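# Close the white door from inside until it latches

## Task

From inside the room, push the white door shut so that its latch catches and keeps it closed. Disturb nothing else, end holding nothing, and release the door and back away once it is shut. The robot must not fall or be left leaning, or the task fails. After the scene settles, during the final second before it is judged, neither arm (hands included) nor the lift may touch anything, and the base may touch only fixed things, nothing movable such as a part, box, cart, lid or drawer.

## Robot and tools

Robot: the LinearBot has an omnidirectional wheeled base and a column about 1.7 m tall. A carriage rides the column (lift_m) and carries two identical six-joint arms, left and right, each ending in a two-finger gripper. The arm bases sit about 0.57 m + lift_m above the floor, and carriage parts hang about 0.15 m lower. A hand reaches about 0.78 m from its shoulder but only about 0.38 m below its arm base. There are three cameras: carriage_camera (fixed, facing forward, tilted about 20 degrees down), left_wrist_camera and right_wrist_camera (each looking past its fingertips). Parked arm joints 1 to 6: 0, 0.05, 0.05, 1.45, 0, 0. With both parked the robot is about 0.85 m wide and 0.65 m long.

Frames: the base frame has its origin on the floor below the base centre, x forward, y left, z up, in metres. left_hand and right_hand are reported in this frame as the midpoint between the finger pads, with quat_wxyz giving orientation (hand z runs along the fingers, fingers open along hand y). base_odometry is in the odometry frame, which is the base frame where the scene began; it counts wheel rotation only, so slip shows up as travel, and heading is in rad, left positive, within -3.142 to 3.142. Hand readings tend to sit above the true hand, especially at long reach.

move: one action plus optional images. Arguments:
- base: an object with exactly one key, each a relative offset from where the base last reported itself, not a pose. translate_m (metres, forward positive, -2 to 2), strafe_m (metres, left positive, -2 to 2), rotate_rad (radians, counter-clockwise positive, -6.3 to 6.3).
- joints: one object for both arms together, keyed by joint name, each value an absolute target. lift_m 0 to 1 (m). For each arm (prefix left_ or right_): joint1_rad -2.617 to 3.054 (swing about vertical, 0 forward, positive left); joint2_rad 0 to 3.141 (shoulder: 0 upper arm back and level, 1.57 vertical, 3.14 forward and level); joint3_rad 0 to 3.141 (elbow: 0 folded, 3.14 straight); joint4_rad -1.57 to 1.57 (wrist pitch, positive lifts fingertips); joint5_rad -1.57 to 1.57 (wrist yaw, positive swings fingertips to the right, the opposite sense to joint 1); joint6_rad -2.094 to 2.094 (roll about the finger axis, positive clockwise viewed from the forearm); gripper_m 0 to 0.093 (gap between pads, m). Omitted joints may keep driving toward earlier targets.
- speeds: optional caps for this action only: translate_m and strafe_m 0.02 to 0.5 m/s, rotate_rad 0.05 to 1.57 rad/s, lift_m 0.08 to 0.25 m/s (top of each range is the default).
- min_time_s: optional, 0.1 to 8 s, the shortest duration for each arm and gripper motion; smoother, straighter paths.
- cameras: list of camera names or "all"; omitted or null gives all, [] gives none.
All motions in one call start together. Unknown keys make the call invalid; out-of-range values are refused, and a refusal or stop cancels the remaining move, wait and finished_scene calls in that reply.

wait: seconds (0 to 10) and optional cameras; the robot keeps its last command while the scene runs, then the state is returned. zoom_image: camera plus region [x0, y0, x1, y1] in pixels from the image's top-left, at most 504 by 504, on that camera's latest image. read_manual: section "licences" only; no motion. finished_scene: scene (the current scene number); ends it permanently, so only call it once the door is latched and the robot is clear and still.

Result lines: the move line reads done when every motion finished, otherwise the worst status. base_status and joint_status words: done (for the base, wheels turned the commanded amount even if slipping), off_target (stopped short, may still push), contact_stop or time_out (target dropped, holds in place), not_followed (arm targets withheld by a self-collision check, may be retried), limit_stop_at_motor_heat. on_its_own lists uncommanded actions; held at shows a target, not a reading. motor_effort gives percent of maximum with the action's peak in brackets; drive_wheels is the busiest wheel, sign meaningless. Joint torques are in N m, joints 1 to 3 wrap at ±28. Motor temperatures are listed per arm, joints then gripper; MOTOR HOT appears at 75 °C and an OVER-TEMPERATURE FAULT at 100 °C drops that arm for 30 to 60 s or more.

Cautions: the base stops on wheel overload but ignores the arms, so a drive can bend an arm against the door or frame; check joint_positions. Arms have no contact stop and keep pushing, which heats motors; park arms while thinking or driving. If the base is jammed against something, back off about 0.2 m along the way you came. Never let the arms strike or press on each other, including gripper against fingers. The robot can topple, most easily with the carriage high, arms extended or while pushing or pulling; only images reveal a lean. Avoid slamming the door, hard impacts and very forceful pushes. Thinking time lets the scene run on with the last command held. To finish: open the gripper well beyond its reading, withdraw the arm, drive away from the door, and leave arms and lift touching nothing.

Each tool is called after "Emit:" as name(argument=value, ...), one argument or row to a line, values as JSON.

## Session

Emit:
move(
)

Scene clock: 0.00 s.
Joint torques (N m): no reading
Motor temperatures (°C): left_arm=[29 32 34 29 27 30 27] | right_arm=[30 32 32 31 29 29 31]
base_odometry: x=+0.000 y=+0.000 heading=+0.000
base_status: not commanded
joint_positions: lift_m=+0.300 left_joint1_rad=-0.008 left_joint2_rad=+0.051 left_joint3_rad=+0.041 left_joint4_rad=+1.440 left_joint5_rad=+0.011 left_joint6_rad=+0.011 left_gripper_m=+0.09396 right_joint1_rad=+0.018 right_joint2_rad=+0.067 right_joint3_rad=+0.063 right_joint4_rad=+1.446 right_joint5_rad=+0.039 right_joint6_rad=-0.006 right_gripper_m=+0.09396
joint_status: not commanded
motor_effort: lift_m=+18 drive_wheels=+1
left_hand: x=+0.2519 y=+0.2950 z=+1.3085 quat_wxyz=(+0.997, +0.006, +0.071, +0.001) (m; base frame)
right_hand: x=+0.2485 y=-0.3032 z=+1.3145 quat_wxyz=(+0.998, +0.018, +0.064, +0.005) (m; base frame)
pictures: carriage_camera, left_wrist_camera, right_wrist_camera
Images, in order (width x height): carriage_camera 672x504, left_wrist_camera 672x504, right_wrist_camera 672x504.

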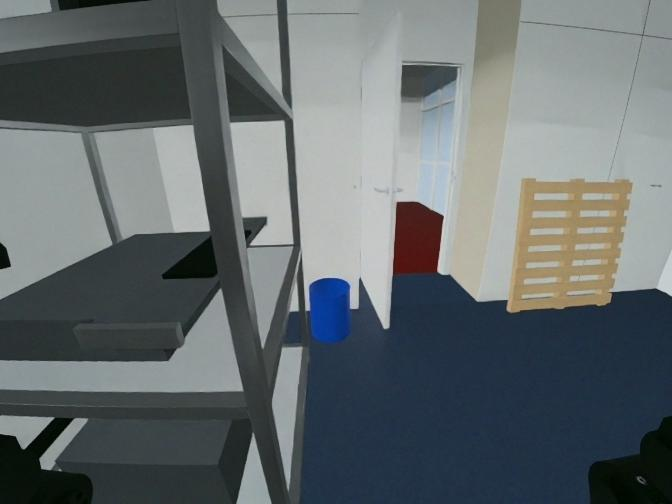

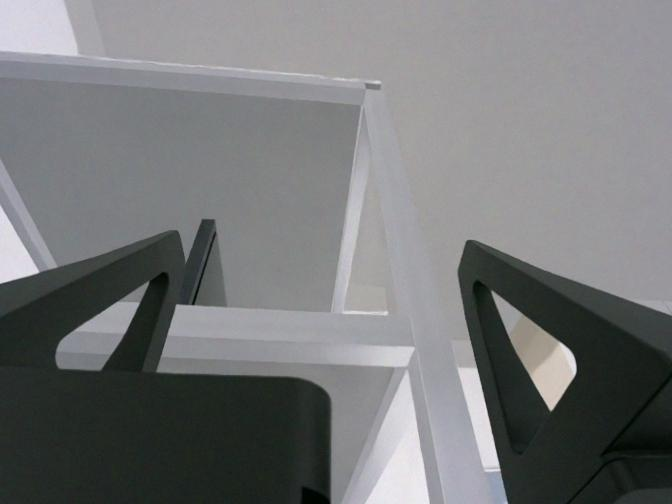

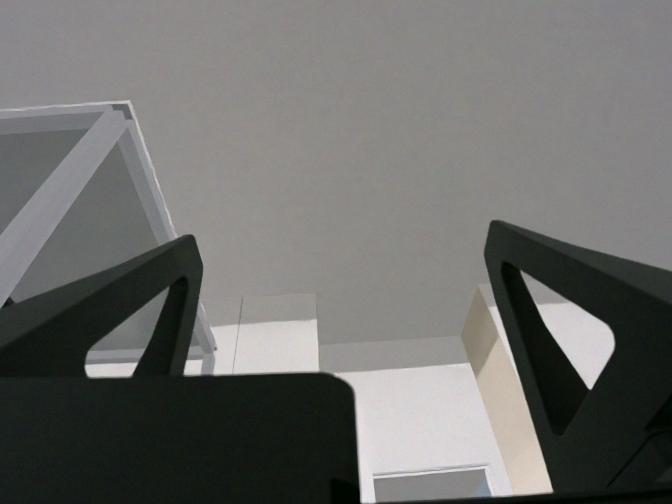

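Emit:
move(
  base={"strafe_m": -0.53},
  joints={"lift_m": 0.25},
  cameras=[],
)

Emit:
move(
  base={"translate_m": 0.73},
  joints={"left_joint1_rad": 0, "left_joint2_rad": 2.1, "left_joint3_rad": 2.1, "left_joint4_rad": 0, "left_joint5_rad": 0, "left_joint6_rad": 0, "left_gripper_m": 0},
  min_time_s=2,
  cameras=["carriage_camera"],
)

Scene clock: 10.77 s.
Joint torques (N m): left_arm=[-0.38 3.95 5.61 -0.1 0.1 0.05] | right_arm=[-0.28 3.82 6.12 -0.21 -0.11 -0.05]
move: done
base_odometry: x=-0.001 y=-0.530 heading=-0.001
base_status: done
joint_positions: lift_m=+0.250 left_joint1_rad=-0.007 left_joint2_rad=+0.051 left_joint3_rad=+0.041 left_joint4_rad=+1.440 left_joint5_rad=+0.011 left_joint6_rad=+0.011 left_gripper_m=+0.09396 right_joint1_rad=+0.019 right_joint2_rad=+0.067 right_joint3_rad=+0.063 right_joint4_rad=+1.446 right_joint5_rad=+0.039 right_joint6_rad=-0.006 right_gripper_m=+0.09396
joint_status: all done
motor_effort: lift_m=+19(20) drive_wheels=-3(18)
left_hand: x=+0.2519 y=+0.2950 z=+1.2584 quat_wxyz=(+0.997, +0.006, +0.071, +0.001)
right_hand: x=+0.2486 y=-0.3032 z=+1.2644 quat_wxyz=(+0.998, +0.018, +0.064, +0.005)

Scene clock: 14.47 s.
Joint torques (N m): left_arm=[0.49 -12.67 9.65 1.96 -0.03 -0.07] | right_arm=[-0.2 3.84 6.06 -0.19 -0.08 -0.05]
move: done
base_odometry: x=+0.730 y=-0.531 heading=-0.001
base_status: done
joint_positions: lift_m=+0.250 left_joint1_rad=-0.007 left_joint2_rad=+2.100 left_joint3_rad=+2.071 left_joint4_rad=+0.006 left_joint5_rad=+0.011 left_joint6_rad=+0.010 left_gripper_m=+0.00064 right_joint1_rad=+0.019 right_joint2_rad=+0.067 right_joint3_rad=+0.063 right_joint4_rad=+1.445 right_joint5_rad=+0.039 right_joint6_rad=-0.006 right_gripper_m=+0.09396
joint_status: all done
motor_effort: lift_m=+18(19) drive_wheels=-3(17)
left_hand: x=+0.8607 y=+0.2904 z=+1.2194 quat_wxyz=(+0.699, +0.010, +0.715, -0.003)
right_hand: x=+0.2488 y=-0.3032 z=+1.2644 quat_wxyz=(+0.998, +0.018, +0.065, +0.005)
Images, in order (width x height): carriage_camera 672x504.

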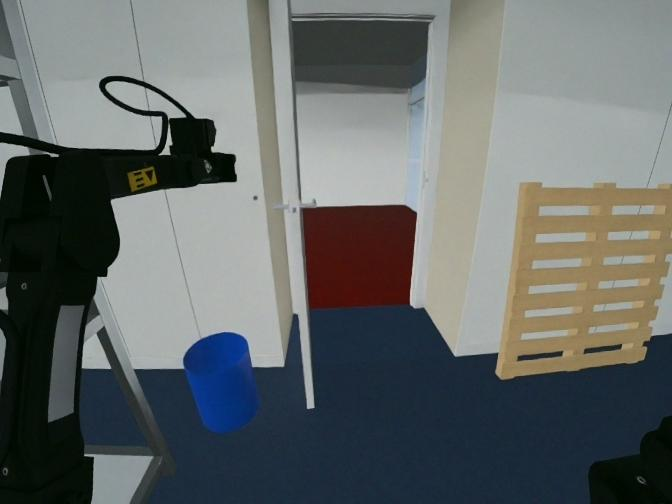

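Emit:
move(
  base={"translate_m": 0.5},
  speeds={"translate_m": 0.3},
  cameras=[],
)

Emit:
move(
  base={"strafe_m": -0.3},
  speeds={"strafe_m": 0.12},
  cameras=[],
)

Emit:
move(
  base={"translate_m": 0.15},
  speeds={"translate_m": 0.12},
  cameras=[],
)

Emit:
move(
  base={"strafe_m": -0.18},
  speeds={"strafe_m": 0.12},
  cameras=["carriage_camera"],
)

Scene clock: 26.07 s.
Joint torques (N m): left_arm=[0.38 -12.74 9.58 2.02 -0.04 -0.05] | right_arm=[-0.16 3.79 6.05 -0.14 -0.11 -0.06]
move: done
base_odometry: x=+1.230 y=-0.532 heading=-0.001
base_status: done
joint_positions: lift_m=+0.250 left_joint1_rad=-0.007 left_joint2_rad=+2.100 left_joint3_rad=+2.072 left_joint4_rad=+0.001 left_joint5_rad=+0.011 left_joint6_rad=+0.010 left_gripper_m=+0.00064 right_joint1_rad=+0.019 right_joint2_rad=+0.067 right_joint3_rad=+0.063 right_joint4_rad=+1.445 right_joint5_rad=+0.039 right_joint6_rad=-0.006 right_gripper_m=+0.09396
joint_status: not commanded
motor_effort: lift_m=+18(18) drive_wheels=-3(15)
left_hand: x=+0.8606 y=+0.2904 z=+1.2190 quat_wxyz=(+0.698, +0.010, +0.716, -0.003)
right_hand: x=+0.2489 y=-0.3032 z=+1.2644 quat_wxyz=(+0.998, +0.018, +0.065, +0.005)

Scene clock: 29.33 s.
Joint torques (N m): left_arm=[0.01 -12.75 9.48 2 0.27 -0.02] | right_arm=[-0.39 3.78 6.05 -0.19 -0.1 -0.05]
move: done
base_odometry: x=+1.229 y=-0.832 heading=-0.001
base_status: done
joint_positions: lift_m=+0.250 left_joint1_rad=+0.000 left_joint2_rad=+2.100 left_joint3_rad=+2.072 left_joint4_rad=+0.000 left_joint5_rad=-0.014 left_joint6_rad=+0.004 left_gripper_m=+0.00064 right_joint1_rad=+0.019 right_joint2_rad=+0.067 right_joint3_rad=+0.063 right_joint4_rad=+1.445 right_joint5_rad=+0.039 right_joint6_rad=-0.006 right_gripper_m=+0.09396
joint_status: not commanded
motor_effort: lift_m=+18(18) drive_wheels=+0(15)
left_hand: x=+0.8606 y=+0.2997 z=+1.2188 quat_wxyz=(+0.697, -0.003, +0.717, +0.007)
right_hand: x=+0.2489 y=-0.3032 z=+1.2644 quat_wxyz=(+0.998, +0.018, +0.065, +0.005)

Scene clock: 31.37 s.
Joint torques (N m): left_arm=[-0.54 -12.67 9.35 2 0.27 -0.01] | right_arm=[-0.12 3.84 6.05 -0.17 -0.1 -0.04]
Motor temperatures (°C): left_arm=[29 37 39 34 27 30 27] | right_arm=[30 33 34 31 29 29 31]
move: done
base_odometry: x=+1.379 y=-0.832 heading=-0.002
base_status: done
joint_positions: lift_m=+0.250 left_joint1_rad=+0.006 left_joint2_rad=+2.100 left_joint3_rad=+2.073 left_joint4_rad=+0.000 left_joint5_rad=-0.015 left_joint6_rad=+0.003 left_gripper_m=+0.00064 right_joint1_rad=+0.019 right_joint2_rad=+0.067 right_joint3_rad=+0.063 right_joint4_rad=+1.445 right_joint5_rad=+0.039 right_joint6_rad=-0.006 right_gripper_m=+0.09396
joint_status: not commanded
motor_effort: lift_m=+18(18) drive_wheels=-1(10)
left_hand: x=+0.8606 y=+0.3038 z=+1.2191 quat_wxyz=(+0.698, -0.006, +0.716, +0.009)
right_hand: x=+0.2489 y=-0.3032 z=+1.2644 quat_wxyz=(+0.998, +0.018, +0.065, +0.005)

Scene clock: 33.63 s.
Joint torques (N m): left_arm=[-0.05 -12.78 9.26 2.02 0.3 0.06] | right_arm=[-0.09 3.84 6.02 -0.19 -0.11 -0.06]
move: done
base_odometry: x=+1.379 y=-1.012 heading=-0.002
base_status: done
joint_positions: lift_m=+0.250 left_joint1_rad=+0.001 left_joint2_rad=+2.100 left_joint3_rad=+2.073 left_joint4_rad=-0.001 left_joint5_rad=-0.015 left_joint6_rad=+0.000 left_gripper_m=+0.00064 right_joint1_rad=+0.019 right_joint2_rad=+0.067 right_joint3_rad=+0.063 right_joint4_rad=+1.445 right_joint5_rad=+0.039 right_joint6_rad=-0.006 right_gripper_m=+0.09396
joint_status: not commanded
motor_effort: lift_m=+18(18) drive_wheels=+1(15)
left_hand: x=+0.8606 y=+0.3000 z=+1.2190 quat_wxyz=(+0.697, -0.005, +0.717, +0.006)
right_hand: x=+0.2489 y=-0.3032 z=+1.2644 quat_wxyz=(+0.998, +0.018, +0.065, +0.005)
Images, in order (width x height): carriage_camera 672x504.

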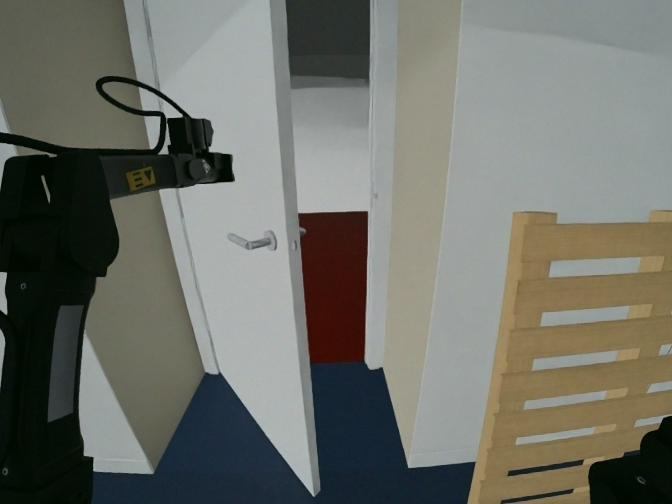

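Emit:
move(
  base={"translate_m": 0.15},
  speeds={"translate_m": 0.12},
  cameras=[],
)

Emit:
move(
  base={"strafe_m": -0.16},
  speeds={"strafe_m": 0.12},
  cameras=[],
)

Emit:
move(
  base={"translate_m": -0.25},
  cameras=[],
)

Emit:
move(
  base={"strafe_m": 0.42},
  joints={"left_joint1_rad": 0, "left_joint2_rad": 0.05, "left_joint3_rad": 0.05, "left_joint4_rad": 1.45, "right_joint1_rad": 0, "right_joint2_rad": 2.1, "right_joint3_rad": 2.1, "right_joint4_rad": 0, "right_joint5_rad": 0, "right_joint6_rad": 0, "right_gripper_m": 0},
  min_time_s=2,
  cameras=["carriage_camera"],
)

Scene clock: 50.43 s.
Joint torques (N m): left_arm=[-0.5 -12.71 9.22 2.02 0.25 0.06] | right_arm=[-0.16 3.82 6.08 -0.19 -0.1 -0.05]
move: done
base_odometry: x=+1.529 y=-1.013 heading=-0.002
base_status: done
joint_positions: lift_m=+0.250 left_joint1_rad=+0.005 left_joint2_rad=+2.100 left_joint3_rad=+2.074 left_joint4_rad=-0.002 left_joint5_rad=-0.015 left_joint6_rad=+0.000 left_gripper_m=+0.00064 right_joint1_rad=+0.019 right_joint2_rad=+0.067 right_joint3_rad=+0.063 right_joint4_rad=+1.445 right_joint5_rad=+0.039 right_joint6_rad=-0.006 right_gripper_m=+0.09396
joint_status: not commanded
motor_effort: lift_m=+18(18) drive_wheels=-2(11)
left_hand: x=+0.8605 y=+0.3027 z=+1.2190 quat_wxyz=(+0.697, -0.007, +0.717, +0.007)
right_hand: x=+0.2489 y=-0.3032 z=+1.2644 quat_wxyz=(+0.998, +0.018, +0.065, +0.005)

Scene clock: 52.53 s.
Joint torques (N m): left_arm=[-0.12 -12.78 9.16 2.02 0.28 0.03] | right_arm=[-0.12 3.85 6.05 -0.18 -0.1 -0.05]
move: done
base_odometry: x=+1.529 y=-1.173 heading=-0.002
base_status: done
joint_positions: lift_m=+0.250 left_joint1_rad=+0.001 left_joint2_rad=+2.100 left_joint3_rad=+2.074 left_joint4_rad=-0.002 left_joint5_rad=-0.015 left_joint6_rad=+0.000 left_gripper_m=+0.00064 right_joint1_rad=+0.019 right_joint2_rad=+0.067 right_joint3_rad=+0.063 right_joint4_rad=+1.445 right_joint5_rad=+0.039 right_joint6_rad=-0.006 right_gripper_m=+0.09396
joint_status: not commanded
motor_effort: lift_m=+18(18) drive_wheels=+0(13)
left_hand: x=+0.8605 y=+0.3005 z=+1.2190 quat_wxyz=(+0.697, -0.006, +0.717, +0.006)
right_hand: x=+0.2489 y=-0.3032 z=+1.2644 quat_wxyz=(+0.998, +0.018, +0.065, +0.005)

Scene clock: 54.83 s.
Joint torques (N m): left_arm=[-0.25 -12.78 9.09 2.04 0.29 0.07] | right_arm=[-0.1 3.84 6.01 -0.2 -0.1 -0.05]
move: done
base_odometry: x=+1.279 y=-1.173 heading=-0.002
base_status: done
joint_positions: lift_m=+0.250 left_joint1_rad=+0.001 left_joint2_rad=+2.100 left_joint3_rad=+2.076 left_joint4_rad=-0.004 left_joint5_rad=-0.014 left_joint6_rad=+0.000 left_gripper_m=+0.00064 right_joint1_rad=+0.019 right_joint2_rad=+0.067 right_joint3_rad=+0.063 right_joint4_rad=+1.446 right_joint5_rad=+0.039 right_joint6_rad=-0.006 right_gripper_m=+0.09396
joint_status: not commanded
motor_effort: lift_m=+18(18) drive_wheels=-1(13)
left_hand: x=+0.8604 y=+0.3005 z=+1.2198 quat_wxyz=(+0.698, -0.005, +0.716, +0.006)
right_hand: x=+0.2487 y=-0.3032 z=+1.2645 quat_wxyz=(+0.998, +0.018, +0.065, +0.005)

Scene clock: 57.73 s.
Joint torques (N m): left_arm=[0.12 3.04 4.62 0.1 0.19 0.07] | right_arm=[-0.81 -11.47 10.71 2.13 -0.17 0.03]
move: done
base_odometry: x=+1.280 y=-0.753 heading=-0.002
base_status: done
joint_positions: lift_m=+0.250 left_joint1_rad=-0.002 left_joint2_rad=+0.057 left_joint3_rad=+0.057 left_joint4_rad=+1.435 left_joint5_rad=-0.010 left_joint6_rad=+0.000 left_gripper_m=+0.00064 right_joint1_rad=+0.008 right_joint2_rad=+2.092 right_joint3_rad=+2.071 right_joint4_rad=+0.009 right_joint5_rad=+0.011 right_joint6_rad=-0.006 right_gripper_m=+0.00010
joint_status: all done
motor_effort: lift_m=+18(18) drive_wheels=-1(13)
left_hand: x=+0.2497 y=+0.2988 z=+1.2630 quat_wxyz=(+0.998, -0.005, +0.068, -0.001)
right_hand: x=+0.8585 y=-0.2941 z=+1.2255 quat_wxyz=(+0.703, -0.001, +0.711, -0.004)
Images, in order (width x height): carriage_camera 672x504.

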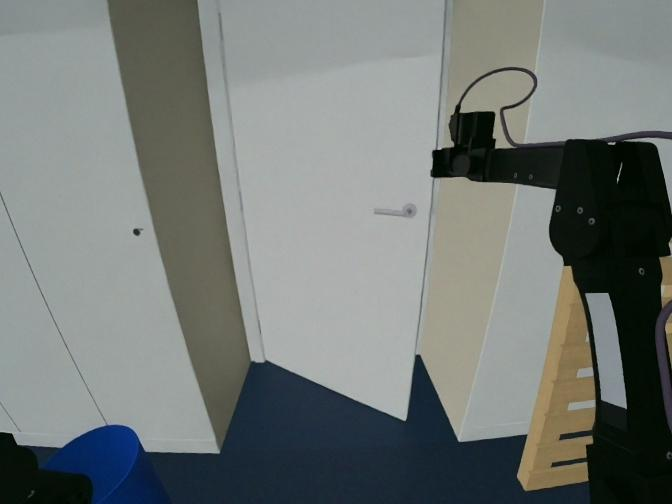

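Emit:
move(
  base={"strafe_m": 0.03},
  cameras=[],
)

Emit:
move(
  base={"translate_m": 0.5},
  speeds={"translate_m": 0.13},
  cameras=["carriage_camera"],
)

Emit:
move(
  base={"translate_m": 0.15},
  speeds={"translate_m": 0.08},
  cameras=["carriage_camera"],
)

Emit:
move(
  base={"translate_m": -0.4},
  speeds={"translate_m": 0.2},
  cameras=["carriage_camera","right_wrist_camera"],
)

Emit:
zoom_image(
  camera="right_wrist_camera",
  region=[250, 0, 650, 300],
)

Scene clock: 69.97 s.
Joint torques (N m): left_arm=[-0.05 3.11 4.38 0.03 0.21 0.02] | right_arm=[-0.57 -11.38 10.81 2.14 -0.16 0.03]
Motor temperatures (°C): left_arm=[29 39 41 34 28 30 28] | right_arm=[30 38 36 33 29 29 31]
move: done
base_odometry: x=+1.280 y=-0.723 heading=-0.001
base_status: done
joint_positions: lift_m=+0.250 left_joint1_rad=-0.002 left_joint2_rad=+0.057 left_joint3_rad=+0.057 left_joint4_rad=+1.436 left_joint5_rad=-0.009 left_joint6_rad=+0.000 left_gripper_m=+0.00064 right_joint1_rad=+0.005 right_joint2_rad=+2.092 right_joint3_rad=+2.071 right_joint4_rad=+0.007 right_joint5_rad=+0.008 right_joint6_rad=-0.006 right_gripper_m=+0.00010
joint_status: not commanded
motor_effort: lift_m=+18(18) drive_wheels=-1(13)
left_hand: x=+0.2493 y=+0.2987 z=+1.2630 quat_wxyz=(+0.998, -0.005, +0.067, -0.001)
right_hand: x=+0.8585 y=-0.2955 z=+1.2250 quat_wxyz=(+0.703, -0.001, +0.712, -0.004)

Scene clock: 74.63 s.
Joint torques (N m): left_arm=[-0.03 3.18 4.41 -0.04 0.24 0.03] | right_arm=[-1.09 -11.3 10.33 2.26 0.05 0.03]
move: done
base_odometry: x=+1.780 y=-0.723 heading=-0.001
base_status: done
joint_positions: lift_m=+0.250 left_joint1_rad=-0.002 left_joint2_rad=+0.057 left_joint3_rad=+0.057 left_joint4_rad=+1.442 left_joint5_rad=-0.009 left_joint6_rad=+0.000 left_gripper_m=+0.00064 right_joint1_rad=+0.011 right_joint2_rad=+2.092 right_joint3_rad=+2.076 right_joint4_rad=-0.001 right_joint5_rad=-0.013 right_joint6_rad=-0.006 right_gripper_m=+0.00010
joint_status: not commanded
motor_effort: lift_m=+17(18) drive_wheels=-2(14)
left_hand: x=+0.2480 y=+0.2987 z=+1.2632 quat_wxyz=(+0.998, -0.005, +0.064, -0.001)
right_hand: x=+0.8582 y=-0.2881 z=+1.2253 quat_wxyz=(+0.701, -0.011, +0.713, +0.006)
Images, in order (width x height): carriage_camera 672x504.

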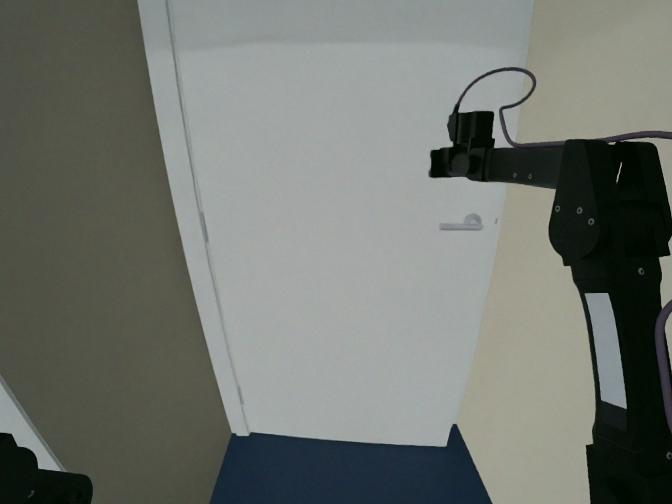

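Scene clock: 77.13 s.
Joint torques (N m): left_arm=[-0.03 3.11 4.62 -0.09 0.21 0.03] | right_arm=[-1.09 -1.72 9.78 4.95 0.05 0.03]
move: done
base_odometry: x=+1.929 y=-0.723 heading=-0.001
base_status: done
joint_positions: lift_m=+0.250 left_joint1_rad=-0.002 left_joint2_rad=+0.057 left_joint3_rad=+0.056 left_joint4_rad=+1.445 left_joint5_rad=-0.009 left_joint6_rad=+0.000 left_gripper_m=+0.00064 right_joint1_rad=+0.011 right_joint2_rad=+1.992 right_joint3_rad=+2.079 right_joint4_rad=-0.247 right_joint5_rad=-0.013 right_joint6_rad=-0.006 right_gripper_m=+0.00010
joint_status: not commanded
motor_effort: lift_m=+18(18) drive_wheels=+8(14)
left_hand: x=+0.2475 y=+0.2987 z=+1.2629 quat_wxyz=(+0.998, -0.005, +0.063, -0.001)
right_hand: x=+0.8247 y=-0.2886 z=+1.2270 quat_wxyz=(+0.649, -0.011, +0.761, +0.006)
Images, in order (width x height): carriage_camera 672x504.

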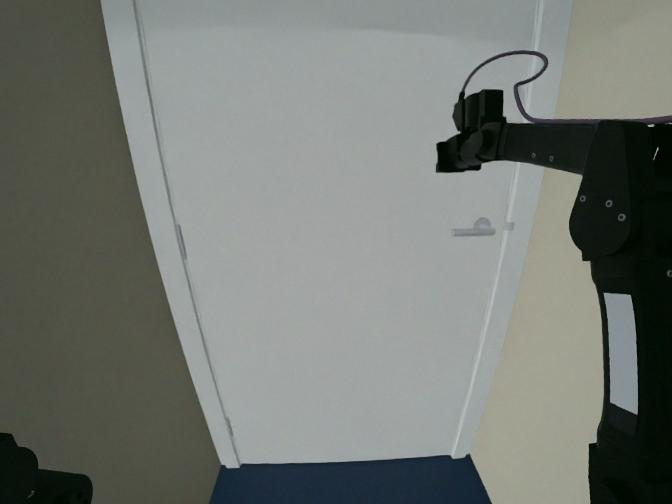

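Scene clock: 80.23 s.
Joint torques (N m): left_arm=[0.14 3.02 4.55 -0.05 0.21 0.04] | right_arm=[-1.1 -12.19 9.94 2.3 0.04 0.04]
move: done
base_odometry: x=+1.529 y=-0.722 heading=-0.001
base_status: done
joint_positions: lift_m=+0.250 left_joint1_rad=-0.002 left_joint2_rad=+0.057 left_joint3_rad=+0.056 left_joint4_rad=+1.445 left_joint5_rad=-0.009 left_joint6_rad=+0.000 left_gripper_m=+0.00064 right_joint1_rad=+0.011 right_joint2_rad=+2.100 right_joint3_rad=+2.079 right_joint4_rad=-0.006 right_joint5_rad=-0.013 right_joint6_rad=-0.006 right_gripper_m=+0.00010
joint_status: not commanded
motor_effort: lift_m=+18(19) drive_wheels=+1(11)
left_hand: x=+0.2474 y=+0.2987 z=+1.2629 quat_wxyz=(+0.998, -0.005, +0.063, -0.001)
right_hand: x=+0.8602 y=-0.2882 z=+1.2207 quat_wxyz=(+0.698, -0.010, +0.716, +0.006)
Images, in order (width x height): carriage_camera 672x504, right_wrist_camera 672x504.

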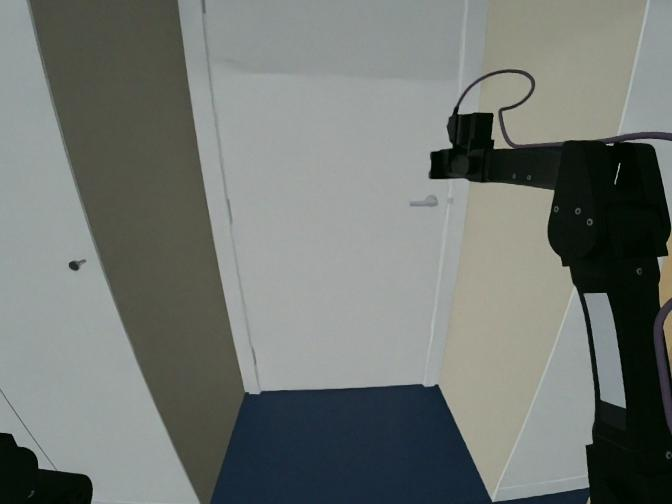

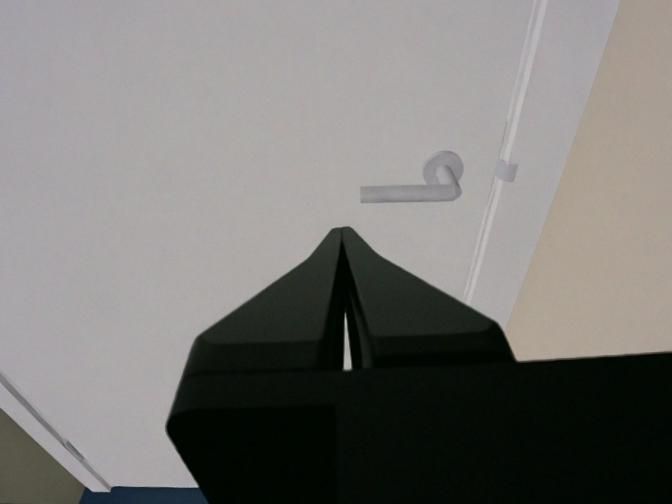

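Scaled by 1.260 (camera's finer frame: 960x720).

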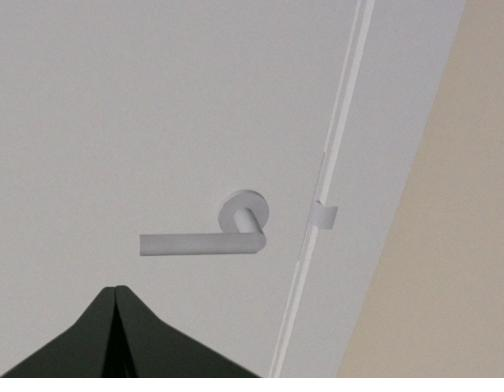

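Emit:
move(
  base={"strafe_m": -0.08},
  joints={"right_joint4_rad": 0.12},
  cameras=[],
)

Emit:
move(
  base={"translate_m": 0.44},
  speeds={"translate_m": 0.12},
  cameras=["carriage_camera"],
)

Emit:
move(
  base={"translate_m": -0.4},
  speeds={"translate_m": 0.2},
  cameras=["carriage_camera","right_wrist_camera"],
)

Emit:
zoom_image(
  camera="right_wrist_camera",
  region=[250, 0, 650, 300],
)

Scene clock: 89.67 s.
Joint torques (N m): left_arm=[-0.12 3 4.67 -0.03 0.19 0.04] | right_arm=[-0.35 -12.1 10.04 2.3 0.04 0.03]
Motor temperatures (°C): left_arm=[29 37 40 32 28 30 28] | right_arm=[30 44 39 37 29 29 31]
move: done
base_odometry: x=+1.529 y=-0.802 heading=-0.001
base_status: done
joint_positions: lift_m=+0.250 left_joint1_rad=-0.001 left_joint2_rad=+0.057 left_joint3_rad=+0.056 left_joint4_rad=+1.445 left_joint5_rad=-0.009 left_joint6_rad=+0.000 left_gripper_m=+0.00064 right_joint1_rad=+0.001 right_joint2_rad=+2.100 right_joint3_rad=+2.079 right_joint4_rad=+0.109 right_joint5_rad=-0.010 right_joint6_rad=-0.006 right_gripper_m=+0.00010
joint_status: all done
motor_effort: lift_m=+18(19) drive_wheels=-1(9)
left_hand: x=+0.2474 y=+0.2986 z=+1.2629 quat_wxyz=(+0.998, -0.004, +0.063, +0.000)
right_hand: x=+0.8594 y=-0.2948 z=+1.2489 quat_wxyz=(+0.738, -0.006, +0.675, +0.001)

Scene clock: 94.10 s.
Joint torques (N m): left_arm=[-0.17 3.21 4.45 -0.09 0.23 0.06] | right_arm=[-0.18 6.89 9.05 6.96 0.02 0.03]
move: done
base_odometry: x=+1.969 y=-0.803 heading=-0.002
base_status: done
joint_positions: lift_m=+0.250 left_joint1_rad=-0.001 left_joint2_rad=+0.056 left_joint3_rad=+0.055 left_joint4_rad=+1.448 left_joint5_rad=-0.008 left_joint6_rad=+0.000 left_gripper_m=+0.00064 right_joint1_rad=+0.001 right_joint2_rad=+1.905 right_joint3_rad=+2.084 right_joint4_rad=-0.311 right_joint5_rad=-0.009 right_joint6_rad=-0.006 right_gripper_m=+0.00010
joint_status: not commanded
motor_effort: lift_m=+19(19) drive_wheels=+16(21)
left_hand: x=+0.2469 y=+0.2986 z=+1.2626 quat_wxyz=(+0.998, -0.004, +0.062, +0.000)
right_hand: x=+0.7959 y=-0.2950 z=+1.2638 quat_wxyz=(+0.659, -0.006, +0.752, +0.002)
Images, in order (width x height): carriage_camera 672x504.

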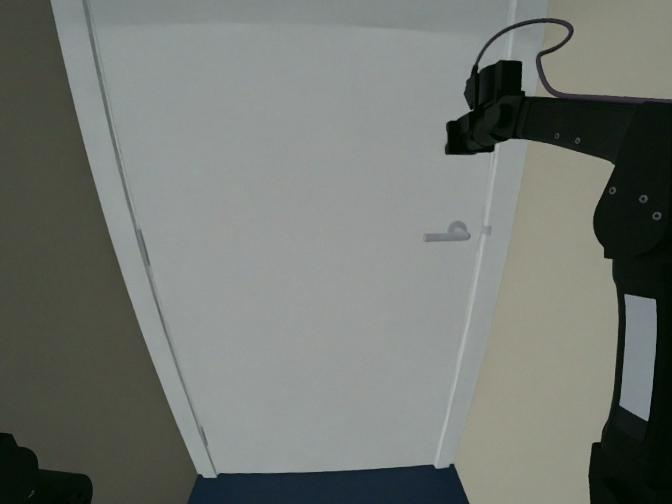

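Scene clock: 97.20 s.
Joint torques (N m): left_arm=[-0.03 3.28 4.78 -0.13 0.2 0.01] | right_arm=[-0.14 -12.96 9.44 2.26 0.02 0.04]
move: done
base_odometry: x=+1.569 y=-0.803 heading=-0.002
base_status: done
joint_positions: lift_m=+0.250 left_joint1_rad=-0.001 left_joint2_rad=+0.056 left_joint3_rad=+0.055 left_joint4_rad=+1.448 left_joint5_rad=-0.008 left_joint6_rad=+0.000 left_gripper_m=+0.00064 right_joint1_rad=+0.001 right_joint2_rad=+2.107 right_joint3_rad=+2.087 right_joint4_rad=+0.114 right_joint5_rad=-0.009 right_joint6_rad=-0.006 right_gripper_m=+0.00010
joint_status: not commanded
motor_effort: lift_m=+19(19) drive_wheels=+1(14)
left_hand: x=+0.2470 y=+0.2986 z=+1.2625 quat_wxyz=(+0.998, -0.004, +0.062, +0.000)
right_hand: x=+0.8610 y=-0.2949 z=+1.2488 quat_wxyz=(+0.739, -0.006, +0.673, +0.001)
Images, in order (width x height): carriage_camera 672x504, right_wrist_camera 672x504.

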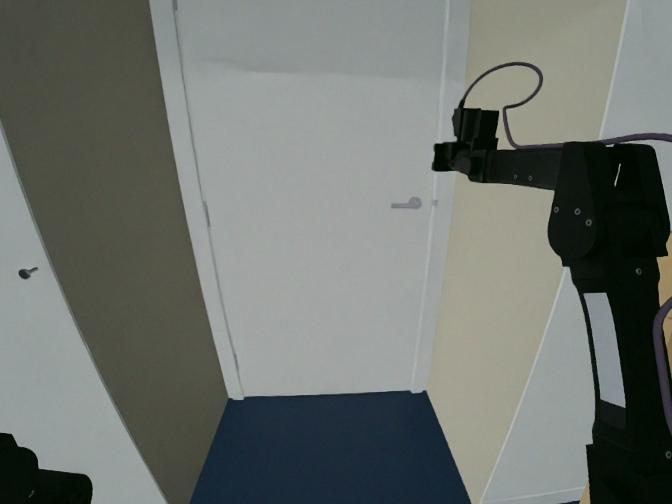

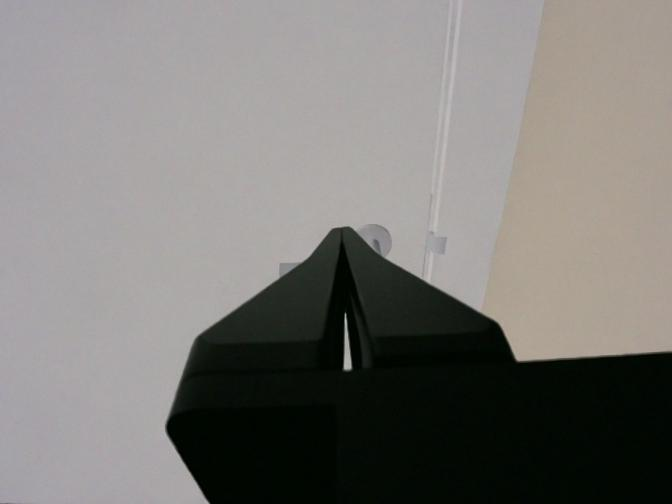

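Scaled by 1.260 (camera's finer frame: 960x720).

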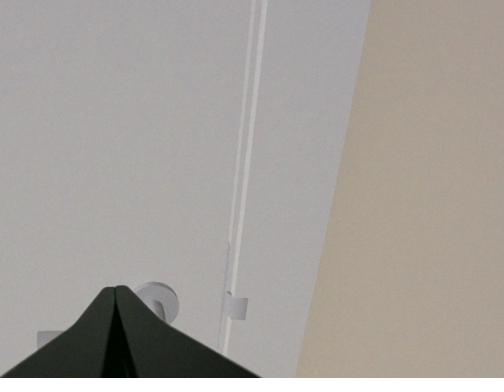

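Same as scene 2's final look.

Emit:
finished_scene(
  scene=3,
)

The scene is finished: the task was done.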